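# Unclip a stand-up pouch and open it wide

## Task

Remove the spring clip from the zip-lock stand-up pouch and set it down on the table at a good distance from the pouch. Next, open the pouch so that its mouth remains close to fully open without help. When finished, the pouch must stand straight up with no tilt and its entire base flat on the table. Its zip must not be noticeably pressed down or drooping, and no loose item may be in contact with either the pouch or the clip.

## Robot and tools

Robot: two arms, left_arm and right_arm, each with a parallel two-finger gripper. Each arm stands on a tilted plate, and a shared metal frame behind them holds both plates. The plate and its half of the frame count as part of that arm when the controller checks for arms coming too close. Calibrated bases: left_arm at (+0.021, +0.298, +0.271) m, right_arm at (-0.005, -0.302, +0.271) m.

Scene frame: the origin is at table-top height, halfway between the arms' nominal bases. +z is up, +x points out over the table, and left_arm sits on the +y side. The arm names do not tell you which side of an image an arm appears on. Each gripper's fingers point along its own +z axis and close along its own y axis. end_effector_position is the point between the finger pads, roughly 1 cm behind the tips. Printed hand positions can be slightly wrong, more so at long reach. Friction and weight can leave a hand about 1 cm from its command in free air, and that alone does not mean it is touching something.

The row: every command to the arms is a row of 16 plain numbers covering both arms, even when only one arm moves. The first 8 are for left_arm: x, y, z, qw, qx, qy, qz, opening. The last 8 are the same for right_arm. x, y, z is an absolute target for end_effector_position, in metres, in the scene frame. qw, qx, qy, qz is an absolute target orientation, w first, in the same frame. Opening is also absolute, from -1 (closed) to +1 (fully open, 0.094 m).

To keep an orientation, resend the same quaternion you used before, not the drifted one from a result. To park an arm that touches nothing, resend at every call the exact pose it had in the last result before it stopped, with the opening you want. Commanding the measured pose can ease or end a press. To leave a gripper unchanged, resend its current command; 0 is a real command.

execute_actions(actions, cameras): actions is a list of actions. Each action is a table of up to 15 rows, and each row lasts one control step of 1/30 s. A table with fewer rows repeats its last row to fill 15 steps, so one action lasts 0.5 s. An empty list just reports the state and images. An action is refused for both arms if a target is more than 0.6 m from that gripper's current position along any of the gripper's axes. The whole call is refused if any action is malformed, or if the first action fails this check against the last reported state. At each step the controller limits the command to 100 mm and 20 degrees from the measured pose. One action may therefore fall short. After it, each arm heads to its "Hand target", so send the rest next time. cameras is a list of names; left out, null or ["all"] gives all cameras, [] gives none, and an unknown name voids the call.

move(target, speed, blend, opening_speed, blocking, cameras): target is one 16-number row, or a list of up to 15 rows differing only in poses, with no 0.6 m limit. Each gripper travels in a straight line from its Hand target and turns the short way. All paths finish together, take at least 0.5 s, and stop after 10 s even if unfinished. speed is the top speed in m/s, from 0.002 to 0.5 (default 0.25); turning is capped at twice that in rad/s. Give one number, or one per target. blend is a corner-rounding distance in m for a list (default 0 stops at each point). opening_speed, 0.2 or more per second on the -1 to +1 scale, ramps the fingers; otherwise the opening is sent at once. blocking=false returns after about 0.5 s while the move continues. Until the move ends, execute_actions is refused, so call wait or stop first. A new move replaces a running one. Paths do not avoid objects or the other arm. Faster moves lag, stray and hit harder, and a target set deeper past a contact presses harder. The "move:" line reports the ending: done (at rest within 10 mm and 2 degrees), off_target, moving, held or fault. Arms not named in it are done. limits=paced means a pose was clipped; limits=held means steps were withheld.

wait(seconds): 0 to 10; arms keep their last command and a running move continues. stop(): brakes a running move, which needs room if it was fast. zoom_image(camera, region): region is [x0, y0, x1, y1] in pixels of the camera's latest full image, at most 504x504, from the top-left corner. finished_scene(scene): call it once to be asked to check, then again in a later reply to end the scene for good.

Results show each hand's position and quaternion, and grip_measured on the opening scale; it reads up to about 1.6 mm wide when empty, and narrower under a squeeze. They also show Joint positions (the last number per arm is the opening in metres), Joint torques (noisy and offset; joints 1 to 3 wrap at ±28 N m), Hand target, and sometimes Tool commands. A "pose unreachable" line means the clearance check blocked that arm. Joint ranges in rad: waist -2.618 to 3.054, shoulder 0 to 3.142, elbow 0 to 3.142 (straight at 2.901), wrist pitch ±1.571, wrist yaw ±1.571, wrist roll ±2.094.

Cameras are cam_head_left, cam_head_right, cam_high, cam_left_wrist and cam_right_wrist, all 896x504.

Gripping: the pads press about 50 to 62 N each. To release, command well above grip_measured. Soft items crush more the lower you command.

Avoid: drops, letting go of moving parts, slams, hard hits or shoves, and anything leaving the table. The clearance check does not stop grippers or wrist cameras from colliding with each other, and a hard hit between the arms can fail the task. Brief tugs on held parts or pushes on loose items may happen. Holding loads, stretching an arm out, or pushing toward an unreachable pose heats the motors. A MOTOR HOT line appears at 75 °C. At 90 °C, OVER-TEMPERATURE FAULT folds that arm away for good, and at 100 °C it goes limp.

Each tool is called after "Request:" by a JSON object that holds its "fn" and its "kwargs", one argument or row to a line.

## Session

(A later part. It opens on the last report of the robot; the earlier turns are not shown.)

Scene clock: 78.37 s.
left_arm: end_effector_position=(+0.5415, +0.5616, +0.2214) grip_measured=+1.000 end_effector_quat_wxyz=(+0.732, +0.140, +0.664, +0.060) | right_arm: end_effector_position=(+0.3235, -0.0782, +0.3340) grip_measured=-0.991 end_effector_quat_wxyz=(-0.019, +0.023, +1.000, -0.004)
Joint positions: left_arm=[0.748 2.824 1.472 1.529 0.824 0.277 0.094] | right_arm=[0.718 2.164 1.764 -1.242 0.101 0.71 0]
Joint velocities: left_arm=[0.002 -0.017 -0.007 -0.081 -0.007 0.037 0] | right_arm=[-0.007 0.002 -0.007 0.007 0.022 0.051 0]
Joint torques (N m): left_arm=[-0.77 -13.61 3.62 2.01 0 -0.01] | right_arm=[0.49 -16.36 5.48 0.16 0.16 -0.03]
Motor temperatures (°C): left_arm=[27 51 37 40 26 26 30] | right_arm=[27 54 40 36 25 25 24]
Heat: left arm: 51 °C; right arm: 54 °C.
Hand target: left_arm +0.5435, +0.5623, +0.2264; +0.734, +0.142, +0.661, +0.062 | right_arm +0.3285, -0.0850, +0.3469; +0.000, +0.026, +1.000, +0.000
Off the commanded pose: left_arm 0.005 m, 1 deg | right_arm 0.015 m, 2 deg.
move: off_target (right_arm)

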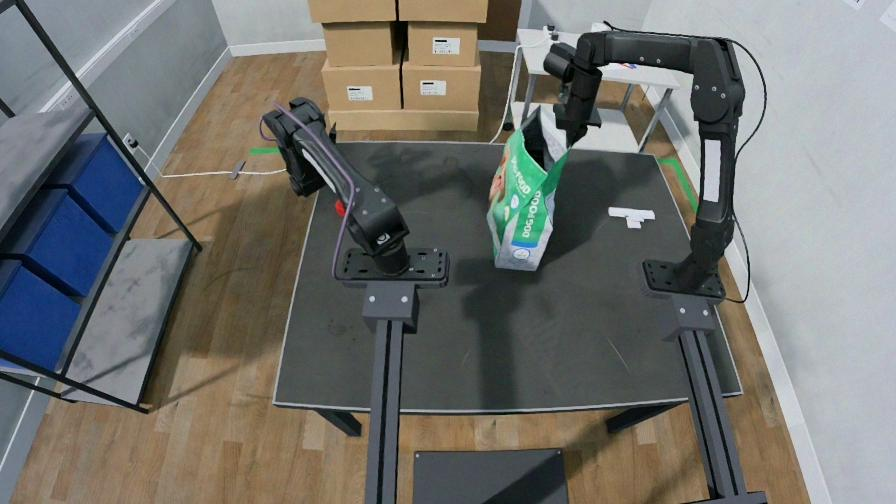

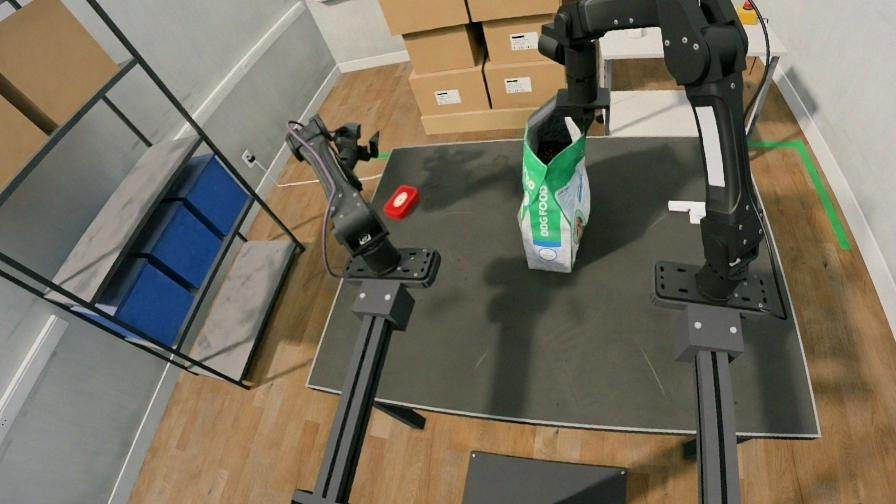

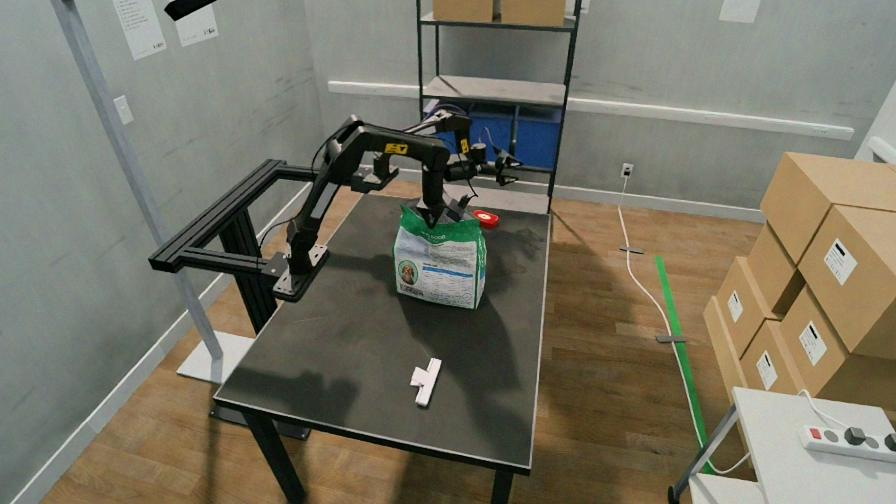

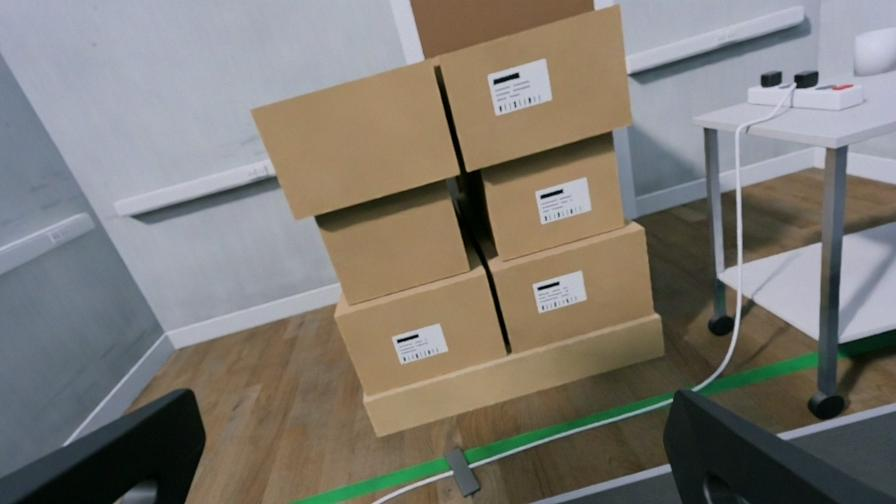

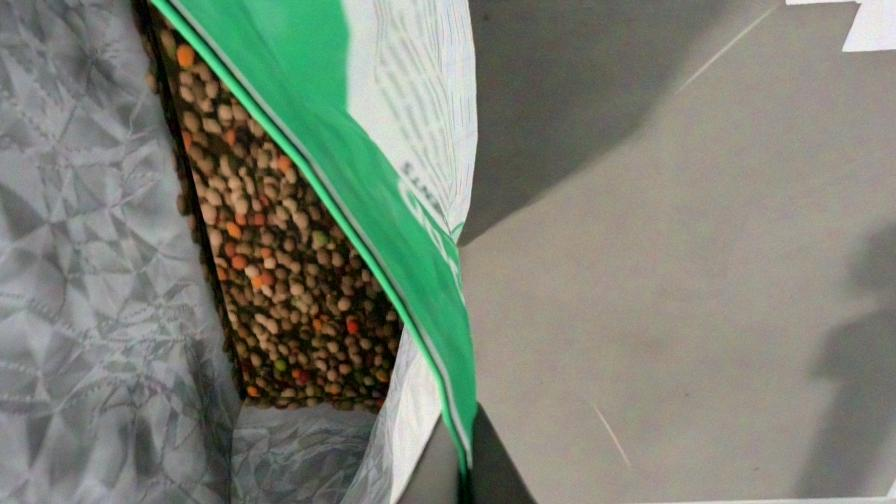

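Request:
{"fn": "move", "kwargs": {
  "target": [0.5435,0.5623,0.2264,0.734,0.142,0.661,0.062,1,0.328,-0.105,0.340,0,0.026,0.9997,0,-1],
  "speed": 0.05
}}

Request:
{"fn": "zoom_image", "kwargs": {
  "camera": "cam_head_right",
  "region": [460, 80, 660, 280]
}}

Request:
{"fn": "zoom_image", "kwargs": {
  "camera": "cam_head_left",
  "region": [440, 80, 640, 280]
}}

Scene clock: 79.57 s.
left_arm: end_effector_position=(+0.5415, +0.5616, +0.2214) grip_measured=+1.000 end_effector_quat_wxyz=(+0.732, +0.140, +0.664, +0.060) | right_arm: end_effector_position=(+0.3235, -0.0975, +0.3278) grip_measured=-0.991 end_effector_quat_wxyz=(-0.019, +0.023, +1.000, -0.002)
Joint positions: left_arm=[0.748 2.824 1.472 1.529 0.824 0.277 0.094] | right_arm=[0.676 2.116 1.673 -1.193 0.099 0.669 0]
Joint velocities: left_arm=[-0.022 0.017 0.012 0.037 0.037 -0.007 0] | right_arm=[0.012 -0.007 0.012 -0.007 -0.007 -0.066 0]
Joint torques (N m): left_arm=[-0.76 -13.64 3.66 2.01 -0.01 -0.01] | right_arm=[0.4 -15.83 5.49 0.15 0.18 -0.08]
Motor temperatures (°C): left_arm=[27 51 37 40 26 26 30] | right_arm=[27 54 40 36 25 25 24]
Heat: left arm: 51 °C; right arm: 54 °C.
Hand target: left_arm +0.5435, +0.5623, +0.2264; +0.734, +0.142, +0.661, +0.062 | right_arm +0.3283, -0.1048, +0.3398; -0.001, +0.026, +1.000, +0.000
Off the commanded pose: left_arm 0.005 m, 1 deg | right_arm 0.015 m, 2 deg.
move: off_target (right_arm)

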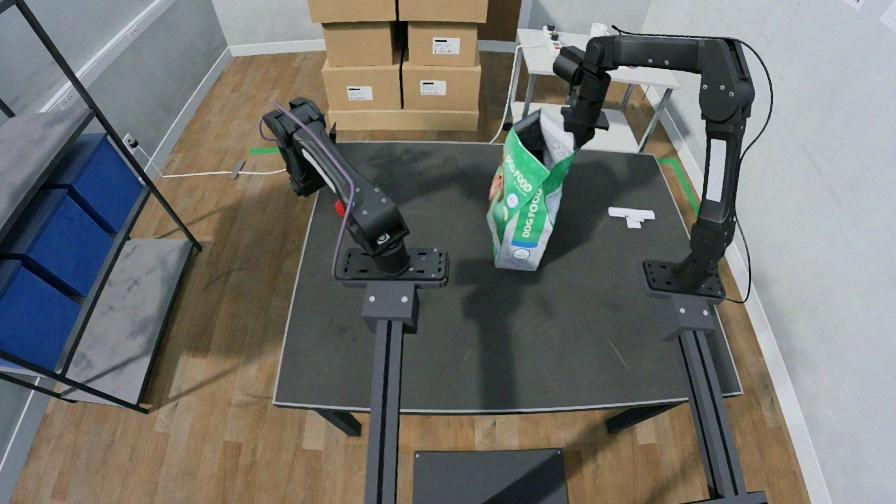

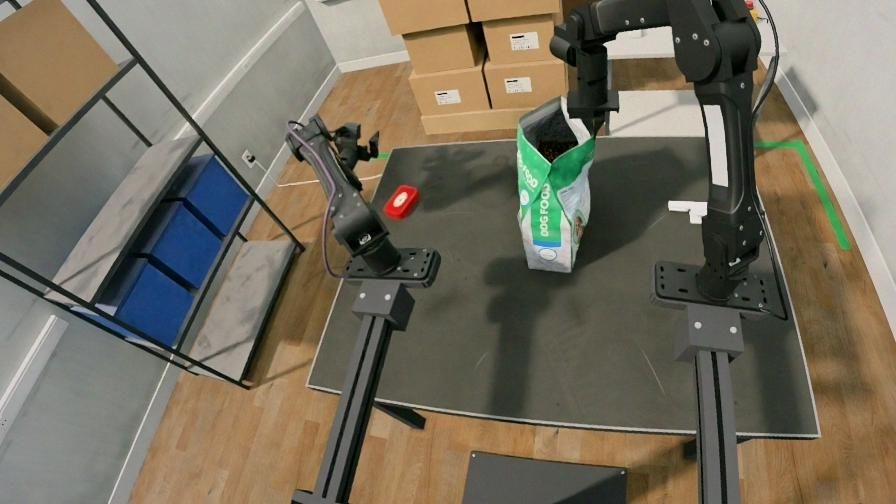

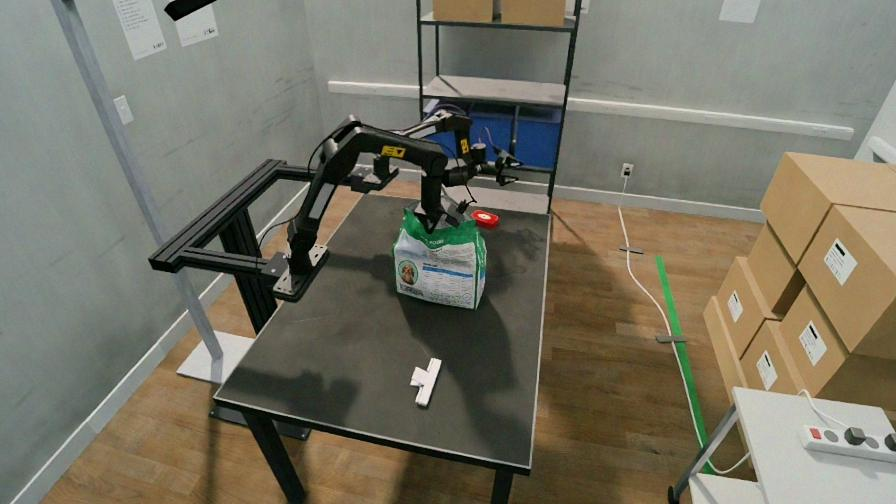

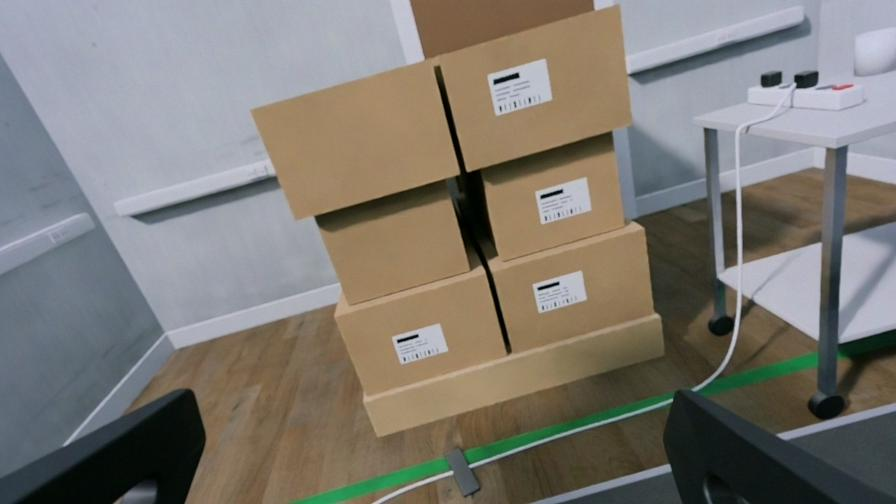

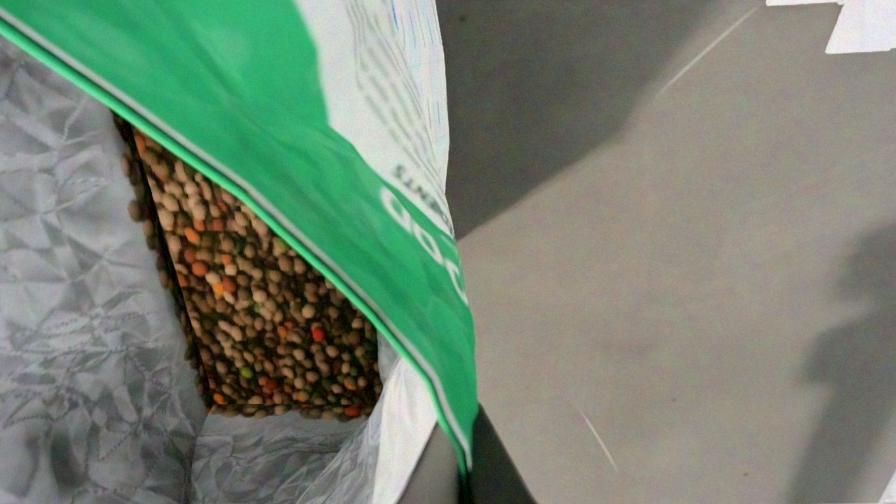

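Scaled by 2.520 from the camera's 896x504 image, which has a finer 1280x720 frame.

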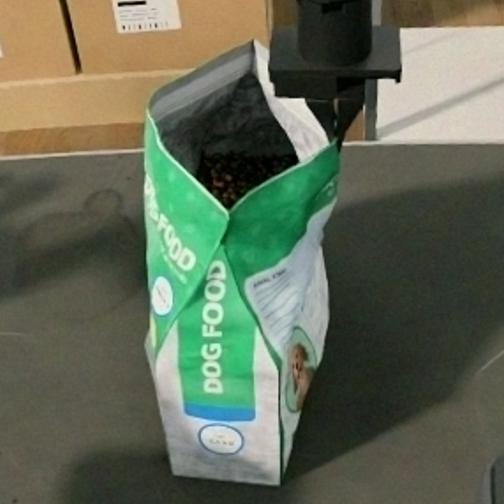

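Scaled by 2.520 from the camera's 896x504 image, which has a finer 1280x720 frame.

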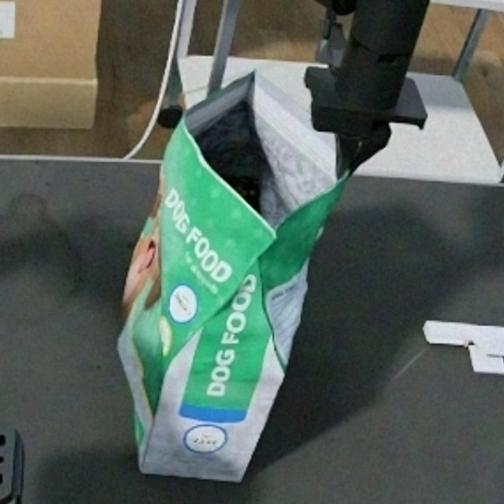

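Request:
{"fn": "move", "kwargs": {
  "target": [0.5435,0.5623,0.2264,0.734,0.142,0.661,0.062,1,0.328,-0.105,0.340,0,0.026,0.9997,0,-0.45],
  "opening_speed": 0.4
}}

Request:
{"fn": "zoom_image", "kwargs": {
  "camera": "cam_head_right",
  "region": [460, 80, 660, 280]
}}

Scene clock: 81.37 s.
left_arm: end_effector_position=(+0.5415, +0.5616, +0.2214) grip_measured=+1.000 end_effector_quat_wxyz=(+0.732, +0.140, +0.664, +0.060) | right_arm: end_effector_position=(+0.3246, -0.0979, +0.3278) grip_measured=-0.452 end_effector_quat_wxyz=(-0.018, +0.024, +1.000, -0.001)
Joint positions: left_arm=[0.748 2.824 1.472 1.529 0.824 0.277 0.094] | right_arm=[0.674 2.116 1.673 -1.19 0.1 0.667 0.026]
Joint velocities: left_arm=[0.002 0.007 -0.007 0.037 0.066 0.022 0] | right_arm=[-0.007 -0.007 0.002 -0.022 -0.051 -0.037 0.001]
Joint torques (N m): left_arm=[-0.75 -13.65 3.62 2.01 -0.01 -0.01] | right_arm=[0.59 -15.95 5.27 0.13 0.19 -0.02]
Motor temperatures (°C): left_arm=[27 51 37 40 26 26 30] | right_arm=[27 55 40 35 25 25 24]
Heat: left arm: 51 °C; right arm: 55 °C.
Hand target: left_arm +0.5435, +0.5623, +0.2264; +0.734, +0.142, +0.661, +0.062 | right_arm +0.3280, -0.1049, +0.3399; +0.000, +0.026, +1.000, +0.000
Off the commanded pose: left_arm 0.005 m, 1 deg | right_arm 0.015 m, 2 deg.
move: off_target (right_arm)

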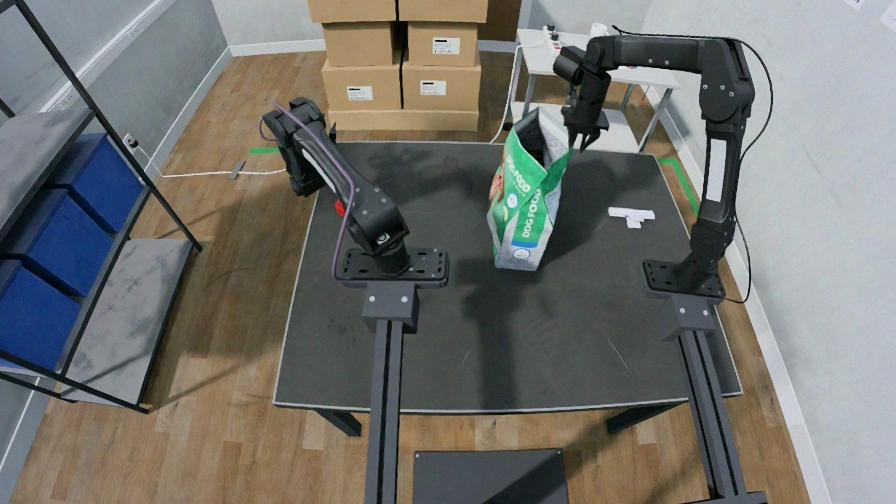

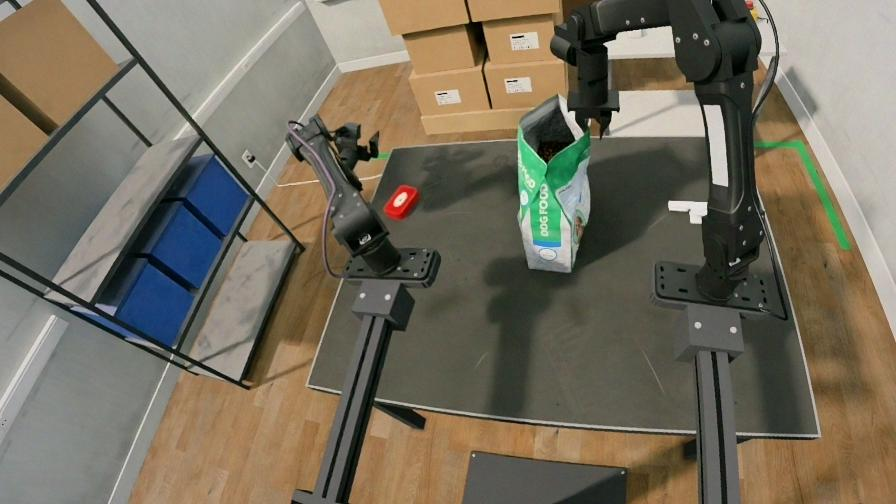

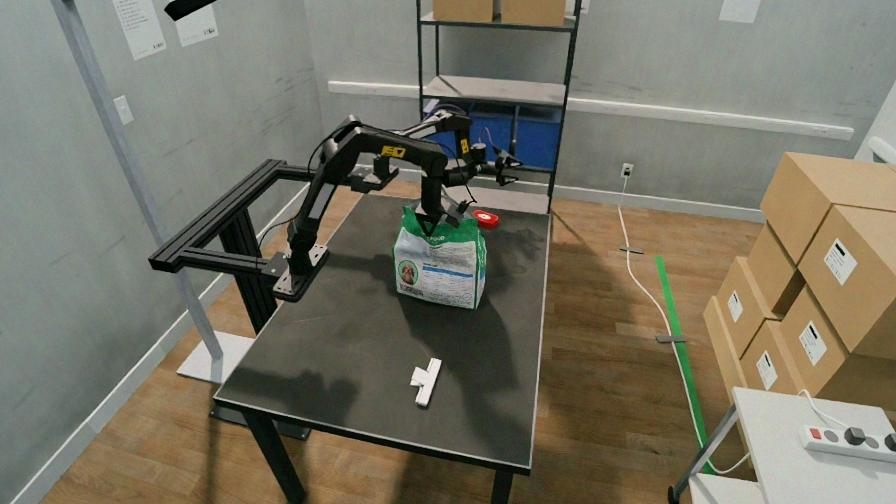

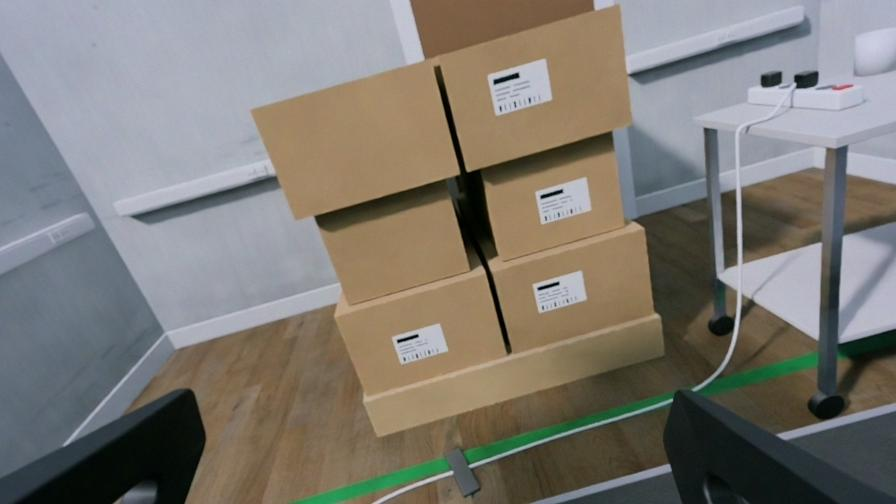

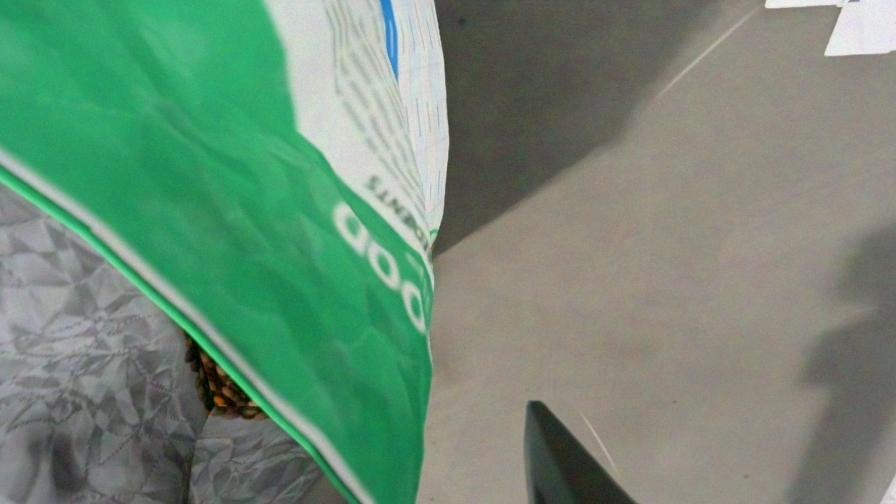

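Scaled by 2.520 from the camera's 896x504 image, which has a finer 1280x720 frame.

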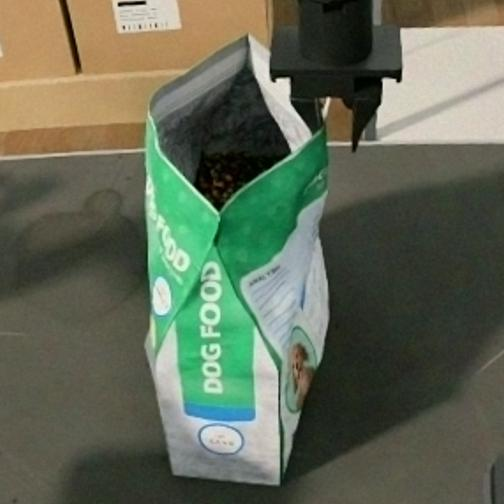

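Request:
{"fn": "move", "kwargs": {
  "target": [
    [0.5435,0.5623,0.2264,0.734,0.142,0.661,0.062,1,0.325,-0.102,0.365,0,0.026,0.9997,0,-0.45],
    [0.5435,0.5623,0.2264,0.734,0.142,0.661,0.062,1,0.325,-0.105,0.40,0,0.026,0.9997,0,-0.45]
  ],
  "speed": 0.07
}}

Request:
{"fn": "zoom_image", "kwargs": {
  "camera": "cam_head_right",
  "region": [460, 80, 660, 280]
}}

Request:
{"fn": "zoom_image", "kwargs": {
  "camera": "cam_head_left",
  "region": [440, 80, 640, 280]
}}

Scene clock: 83.27 s.
left_arm: end_effector_position=(+0.5415, +0.5616, +0.2214) grip_measured=+1.000 end_effector_quat_wxyz=(+0.732, +0.140, +0.664, +0.060) | right_arm: end_effector_position=(+0.3217, -0.1059, +0.3820) grip_measured=-0.452 end_effector_quat_wxyz=(-0.023, +0.026, +0.999, -0.007)
Joint positions: left_arm=[0.748 2.824 1.472 1.529 0.824 0.277 0.094] | right_arm=[0.68 2.087 1.845 -1.407 0.103 0.678 0.026]
Joint velocities: left_arm=[-0.051 -0.012 -0.012 0.037 -0.022 0.007 0] | right_arm=[0.002 -0.007 -0.002 -0.022 -0.066 0.051 -0.001]
Joint torques (N m): left_arm=[-0.76 -13.65 3.62 2 -0.01 -0.01] | right_arm=[1.83 -14.91 8.31 -0.03 0.14 0.08]
Motor temperatures (°C): left_arm=[27 52 37 40 26 26 30] | right_arm=[27 55 40 35 25 25 24]
Heat: left arm: 52 °C; right arm: 55 °C.
Hand target: left_arm +0.5435, +0.5623, +0.2264; +0.734, +0.142, +0.661, +0.062 | right_arm +0.3243, -0.1055, +0.3997; +0.000, +0.026, +1.000, +0.000
Off the commanded pose: left_arm 0.005 m, 1 deg | right_arm 0.018 m, 3 deg.
move: off_target (right_arm)

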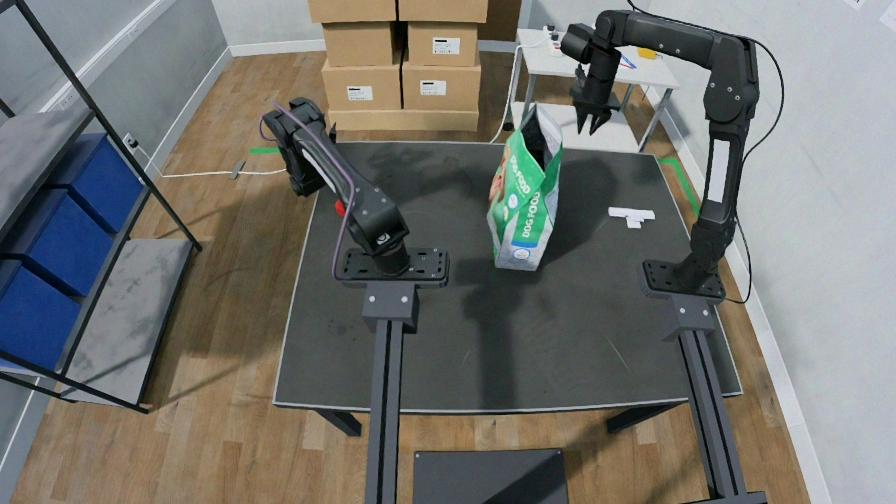

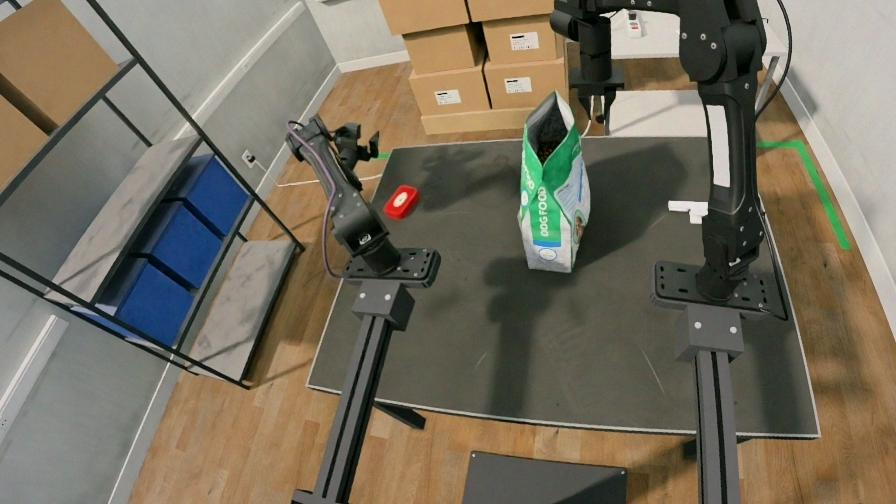

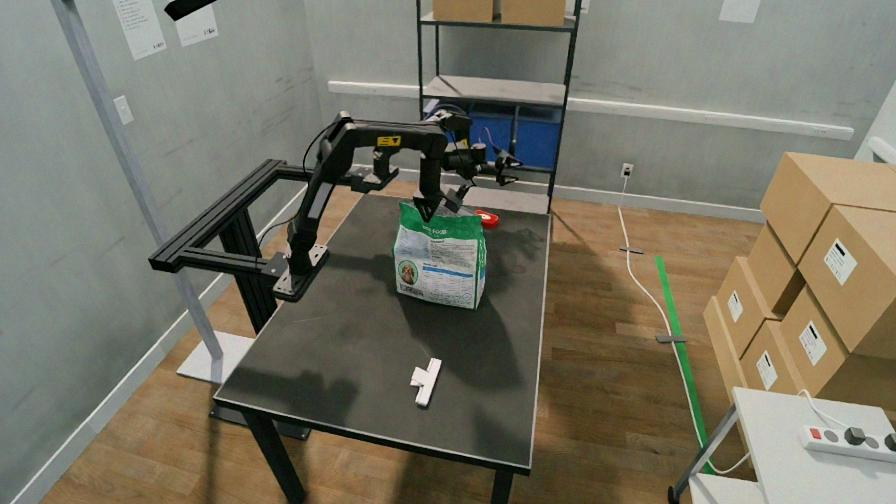

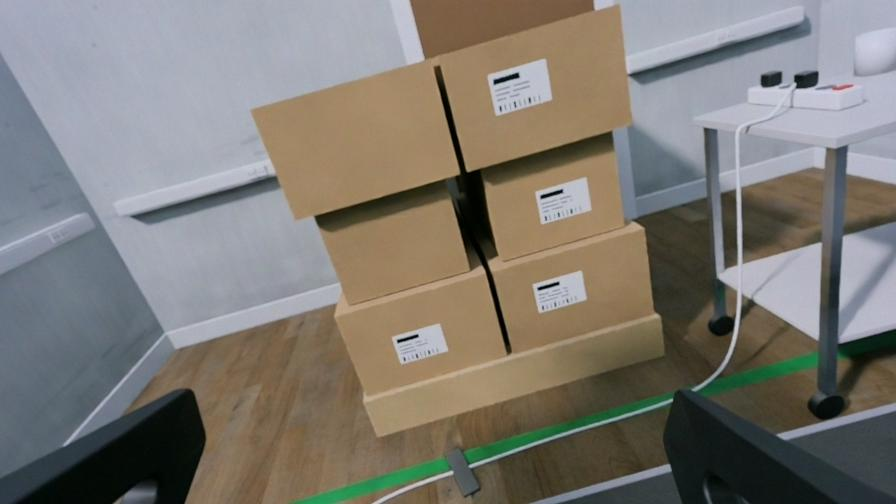

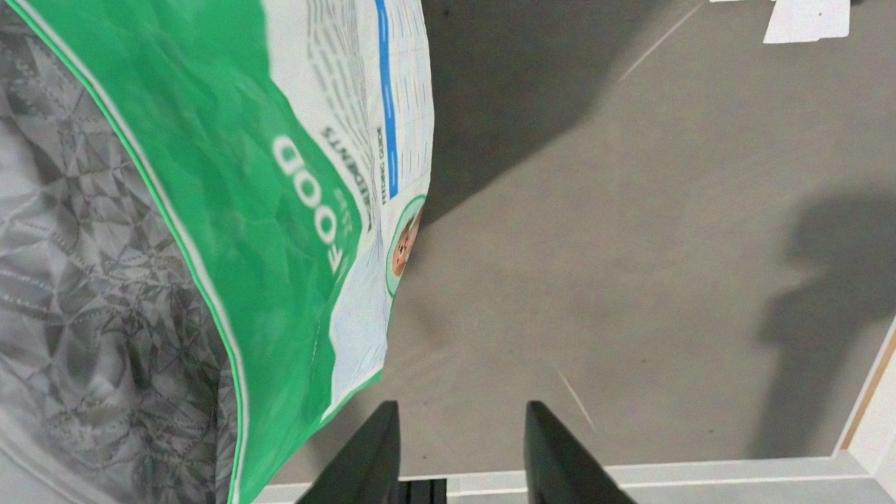

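Scaled by 2.520 from the camera's 896x504 image, which has a finer 1280x720 frame.

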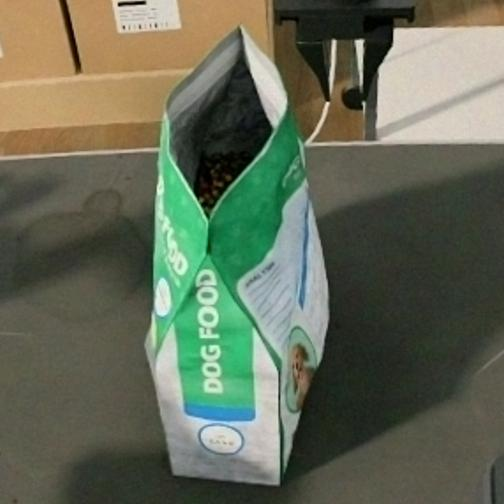

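Scaled by 2.520 from the camera's 896x504 image, which has a finer 1280x720 frame.

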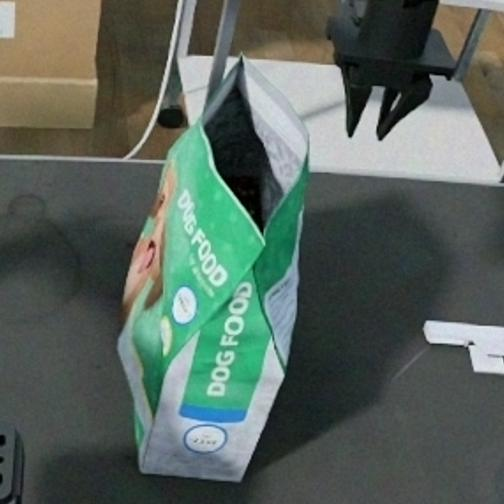

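Request:
{"fn": "zoom_image", "kwargs": {
  "camera": "cam_head_right",
  "region": [500, 80, 600, 180]
}}

Request:
{"fn": "wait", "kwargs": {
  "seconds": 3,
  "cameras": ["cam_head_right","cam_head_left"]
}}

Request:
{"fn": "zoom_image", "kwargs": {
  "camera": "cam_head_right",
  "region": [460, 80, 660, 280]
}}

Scaled by 5.040 from the camera's 896x504 image, which has a finer 1280x720 frame.

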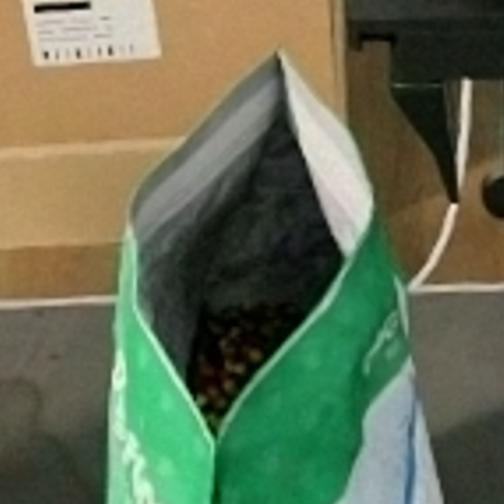

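Scene clock: 86.77 s.
left_arm: end_effector_position=(+0.5415, +0.5616, +0.2214) grip_measured=+1.000 end_effector_quat_wxyz=(+0.732, +0.140, +0.664, +0.060) | right_arm: end_effector_position=(+0.3215, -0.1061, +0.3820) grip_measured=-0.452 end_effector_quat_wxyz=(-0.023, +0.026, +0.999, -0.007)
Joint positions: left_arm=[0.748 2.824 1.472 1.529 0.824 0.277 0.094] | right_arm=[0.68 2.087 1.845 -1.408 0.104 0.679 0.026]
Joint velocities: left_arm=[-0.032 -0.017 -0.012 0.022 -0.007 -0.022 0] | right_arm=[-0.007 -0.012 -0.007 0.051 -0.007 0.007 0.001]
Joint torques (N m): left_arm=[-0.75 -13.61 3.67 2 0 -0.01] | right_arm=[1.83 -14.93 8.27 -0.01 0.13 0.08]
Motor temperatures (°C): left_arm=[27 52 37 40 26 26 30] | right_arm=[27 56 40 35 25 25 24]
Heat: left arm: 52 °C; right arm: 56 °C.
Hand target: left_arm +0.5435, +0.5623, +0.2264; +0.734, +0.142, +0.661, +0.062 | right_arm +0.3244, -0.1054, +0.3997; +0.000, +0.026, +1.000, +0.000
Tool commands: left_gripper/opening=+1.0 right_gripper/opening=-0.45
Off the commanded pose: left_arm 0.005 m, 1 deg | right_arm 0.018 m, 3 deg.
wait: 3.00 s; at rest from the start
Images, in order (width x height): cam_head_left 896x504, cam_head_right 896x504.

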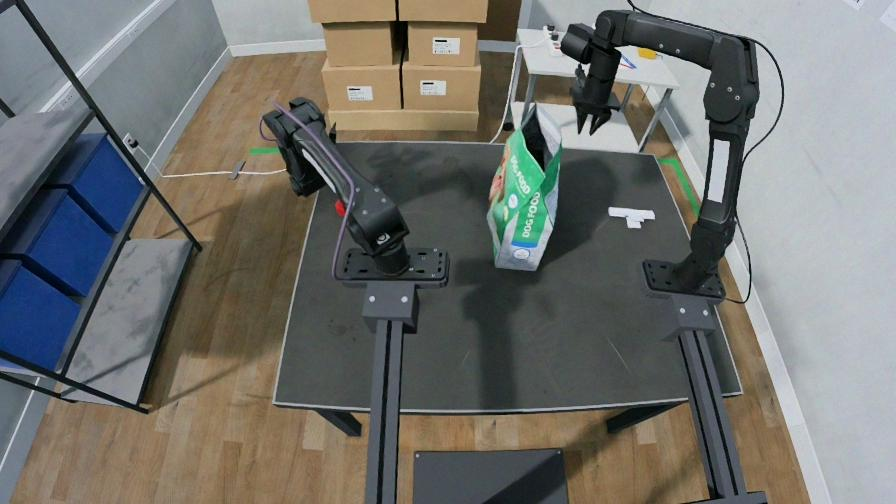

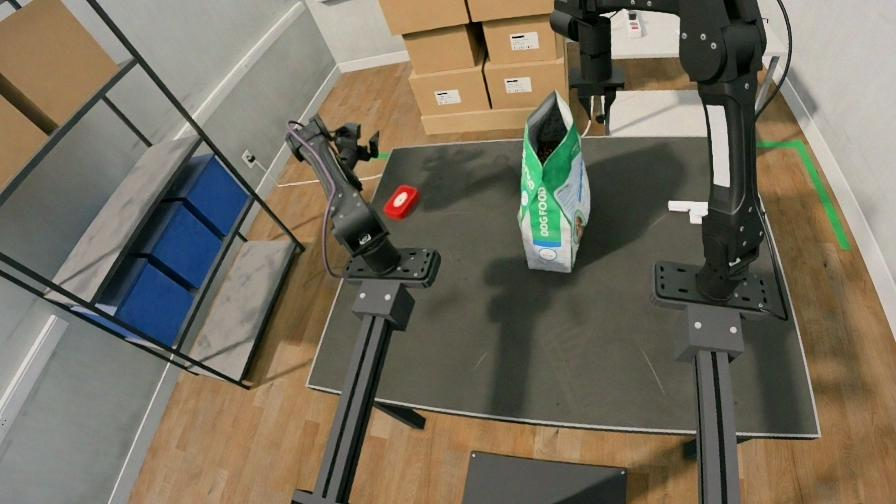

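Scaled by 2.520 from the camera's 896x504 image, which has a finer 1280x720 frame.

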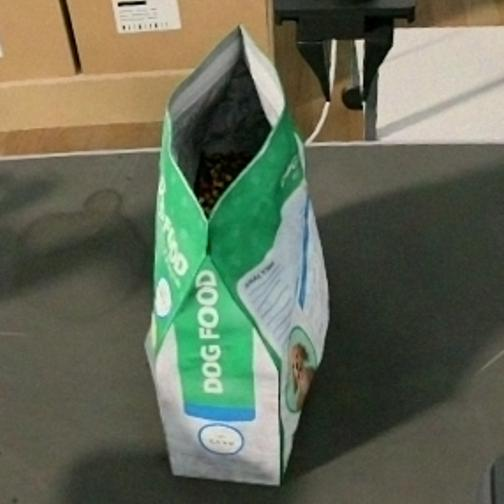

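Request:
{"fn": "move", "kwargs": {
  "target": [0.5435,0.5623,0.2264,0.734,0.142,0.661,0.062,1,0.328,-0.049,0.396,0,0.026,0.9997,0,-0.36],
  "speed": 0.12,
  "cameras": ["cam_right_wrist"]
}}

Scene clock: 88.43 s.
left_arm: end_effector_position=(+0.5415, +0.5616, +0.2214) grip_measured=+1.000 end_effector_quat_wxyz=(+0.732, +0.140, +0.664, +0.060) | right_arm: end_effector_position=(+0.3248, -0.0500, +0.3967) grip_measured=-0.362 end_effector_quat_wxyz=(-0.002, +0.025, +1.000, +0.006)
Joint positions: left_arm=[0.748 2.824 1.472 1.529 0.824 0.277 0.094] | right_arm=[0.788 2.213 2.078 -1.475 0.104 0.78 0.03]
Joint velocities: left_arm=[-0.002 0.007 -0.002 -0.037 -0.007 -0.007 0] | right_arm=[-0.002 -0.002 0.017 0.007 -0.022 0.007 -0.001]
Joint torques (N m): left_arm=[-0.75 -13.64 3.64 2.01 0 -0.01] | right_arm=[1.35 -11.74 8.42 0.1 0.1 0.08]
Motor temperatures (°C): left_arm=[27 52 37 40 26 26 30] | right_arm=[27 56 40 35 25 25 24]
Heat: left arm: 52 °C; right arm: 56 °C.
Hand target: left_arm +0.5435, +0.5623, +0.2264; +0.734, +0.142, +0.661, +0.062 | right_arm +0.3268, -0.0491, +0.3958; +0.000, +0.026, +1.000, +0.000
Off the commanded pose: left_arm 0.005 m, 1 deg | right_arm 0.003 m, 1 deg.
move: done
Images, in order (width x height): cam_right_wrist 896x504.

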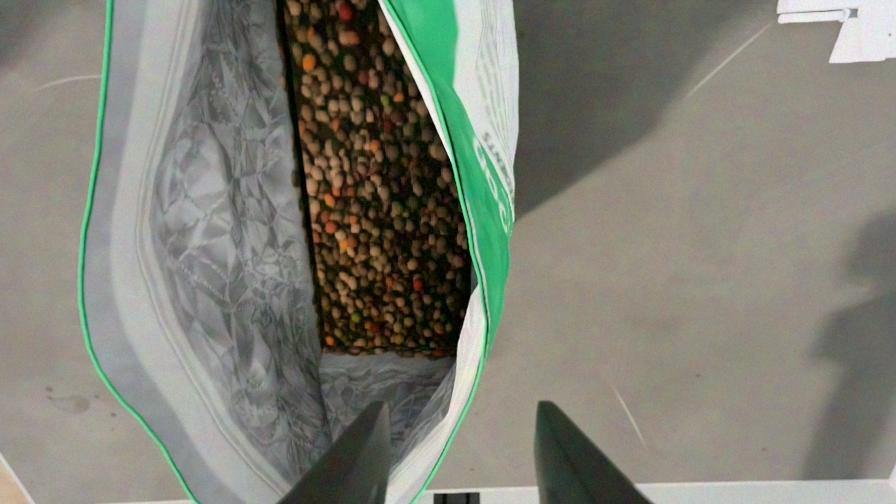

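Request:
{"fn": "move", "kwargs": {
  "target": [0.5435,0.5623,0.2264,0.734,0.142,0.661,0.062,1,0.328,-0.05,0.350,0,0.026,0.9997,0,-0.36],
  "speed": 0.07,
  "cameras": ["cam_right_wrist","cam_head_right"]
}}

Request:
{"fn": "move", "kwargs": {
  "target": [0.5435,0.5623,0.2264,0.734,0.142,0.661,0.062,1,0.328,-0.05,0.350,0,0.026,0.9997,0,-1],
  "opening_speed": 0.6,
  "cameras": ["cam_right_wrist","cam_head_right"]
}}

Scene clock: 90.10 s.
left_arm: end_effector_position=(+0.5415, +0.5616, +0.2214) grip_measured=+1.000 end_effector_quat_wxyz=(+0.732, +0.140, +0.664, +0.060) | right_arm: end_effector_position=(+0.3262, -0.0472, +0.3551) grip_measured=-0.362 end_effector_quat_wxyz=(-0.002, +0.027, +1.000, +0.006)
Joint positions: left_arm=[0.748 2.824 1.472 1.529 0.824 0.277 0.094] | right_arm=[0.779 2.213 1.913 -1.309 0.104 0.775 0.03]
Joint velocities: left_arm=[-0.032 -0.007 -0.002 0.037 -0.007 -0.007 0] | right_arm=[0.017 0.002 -0.012 0.007 -0.037 0.11 0]
Joint torques (N m): left_arm=[-0.77 -13.64 3.62 2.01 0 -0.01] | right_arm=[0.85 -12.59 5.71 0.32 0.1 -0.03]
Motor temperatures (°C): left_arm=[27 52 37 40 26 26 30] | right_arm=[27 55 40 35 25 25 24]
Heat: left arm: 52 °C; right arm: 55 °C.
Hand target: left_arm +0.5435, +0.5623, +0.2264; +0.734, +0.142, +0.661, +0.062 | right_arm +0.3282, -0.0497, +0.3501; +0.000, +0.026, +1.000, +0.000
Off the commanded pose: left_arm 0.005 m, 1 deg | right_arm 0.006 m, 1 deg.
move: done
Images, in order (width x height): cam_head_right 896x504, cam_right_wrist 896x504.

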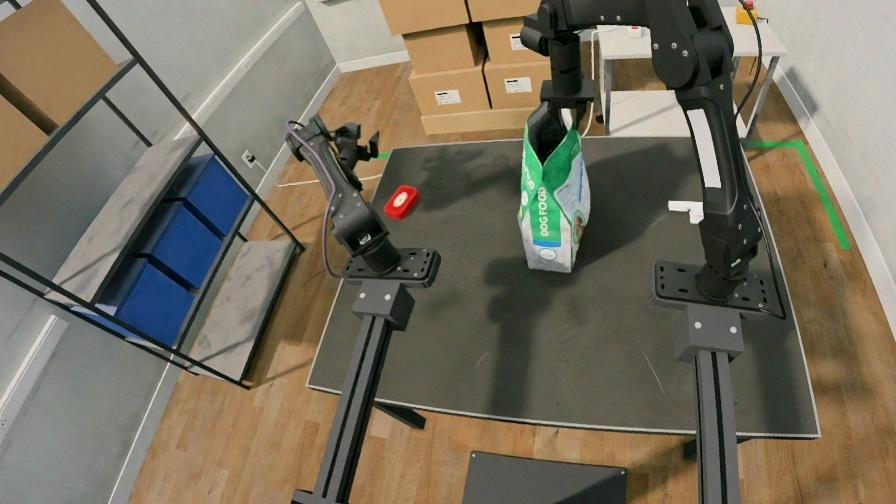

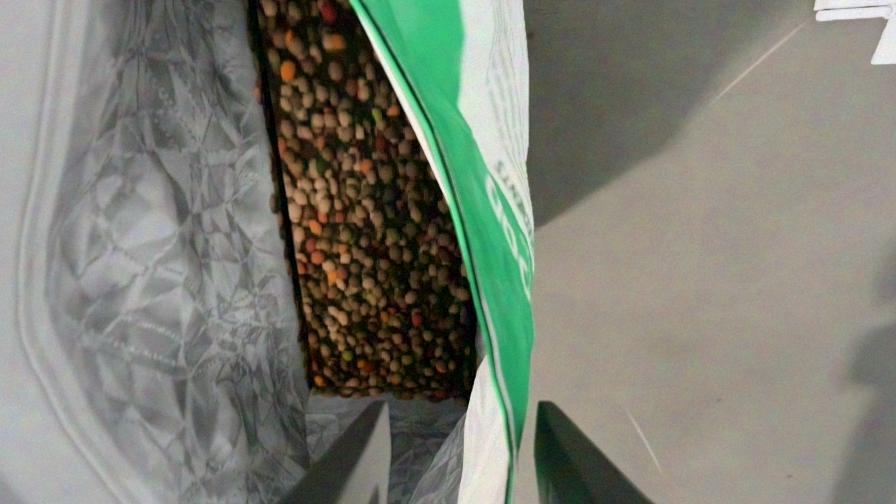

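Scene clock: 91.37 s.
left_arm: end_effector_position=(+0.5415, +0.5616, +0.2214) grip_measured=+1.000 end_effector_quat_wxyz=(+0.732, +0.140, +0.664, +0.060) | right_arm: end_effector_position=(+0.3263, -0.0472, +0.3551) grip_measured=-0.991 end_effector_quat_wxyz=(-0.002, +0.027, +1.000, +0.006)
Joint positions: left_arm=[0.748 2.824 1.472 1.529 0.824 0.277 0.094] | right_arm=[0.779 2.213 1.913 -1.309 0.104 0.775 0]
Joint velocities: left_arm=[-0.012 0.007 -0.002 0.037 0.007 0.022 0] | right_arm=[0.012 -0.007 -0.007 -0.022 -0.022 0.007 -0.002]
Joint torques (N m): left_arm=[-0.76 -13.64 3.64 2.01 0 -0.01] | right_arm=[0.8 -12.7 5.52 0.33 0.1 -0.02]
Motor temperatures (°C): left_arm=[27 52 37 40 26 26 30] | right_arm=[27 54 40 35 25 25 24]
Heat: left arm: 52 °C; right arm: 54 °C.
Hand target: left_arm +0.5435, +0.5623, +0.2264; +0.734, +0.142, +0.661, +0.062 | right_arm +0.3280, -0.0500, +0.3501; +0.000, +0.026, +1.000, +0.000
Off the commanded pose: left_arm 0.005 m, 1 deg | right_arm 0.006 m, 1 deg.
move: done
Images, in order (width x height): cam_head_right 896x504, cam_right_wrist 896x504.

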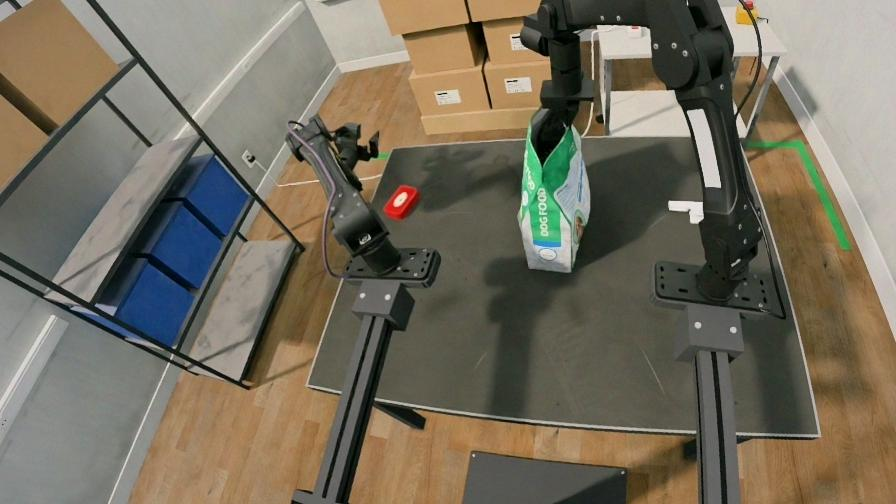

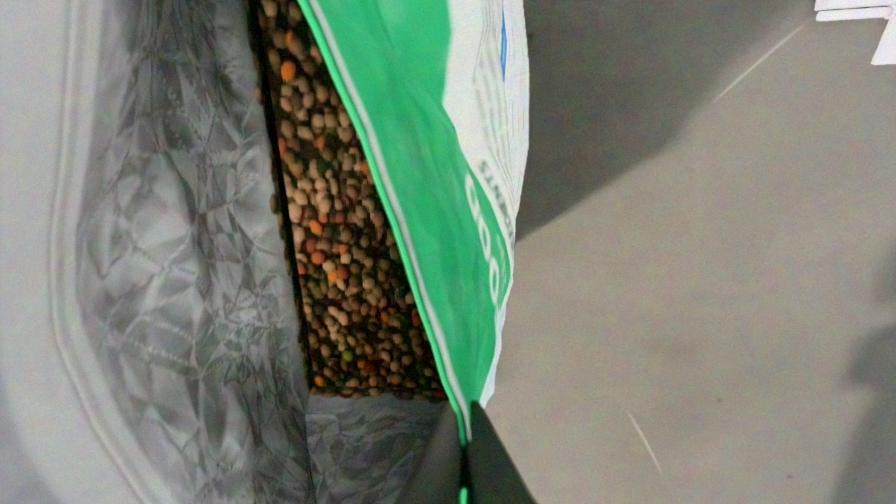

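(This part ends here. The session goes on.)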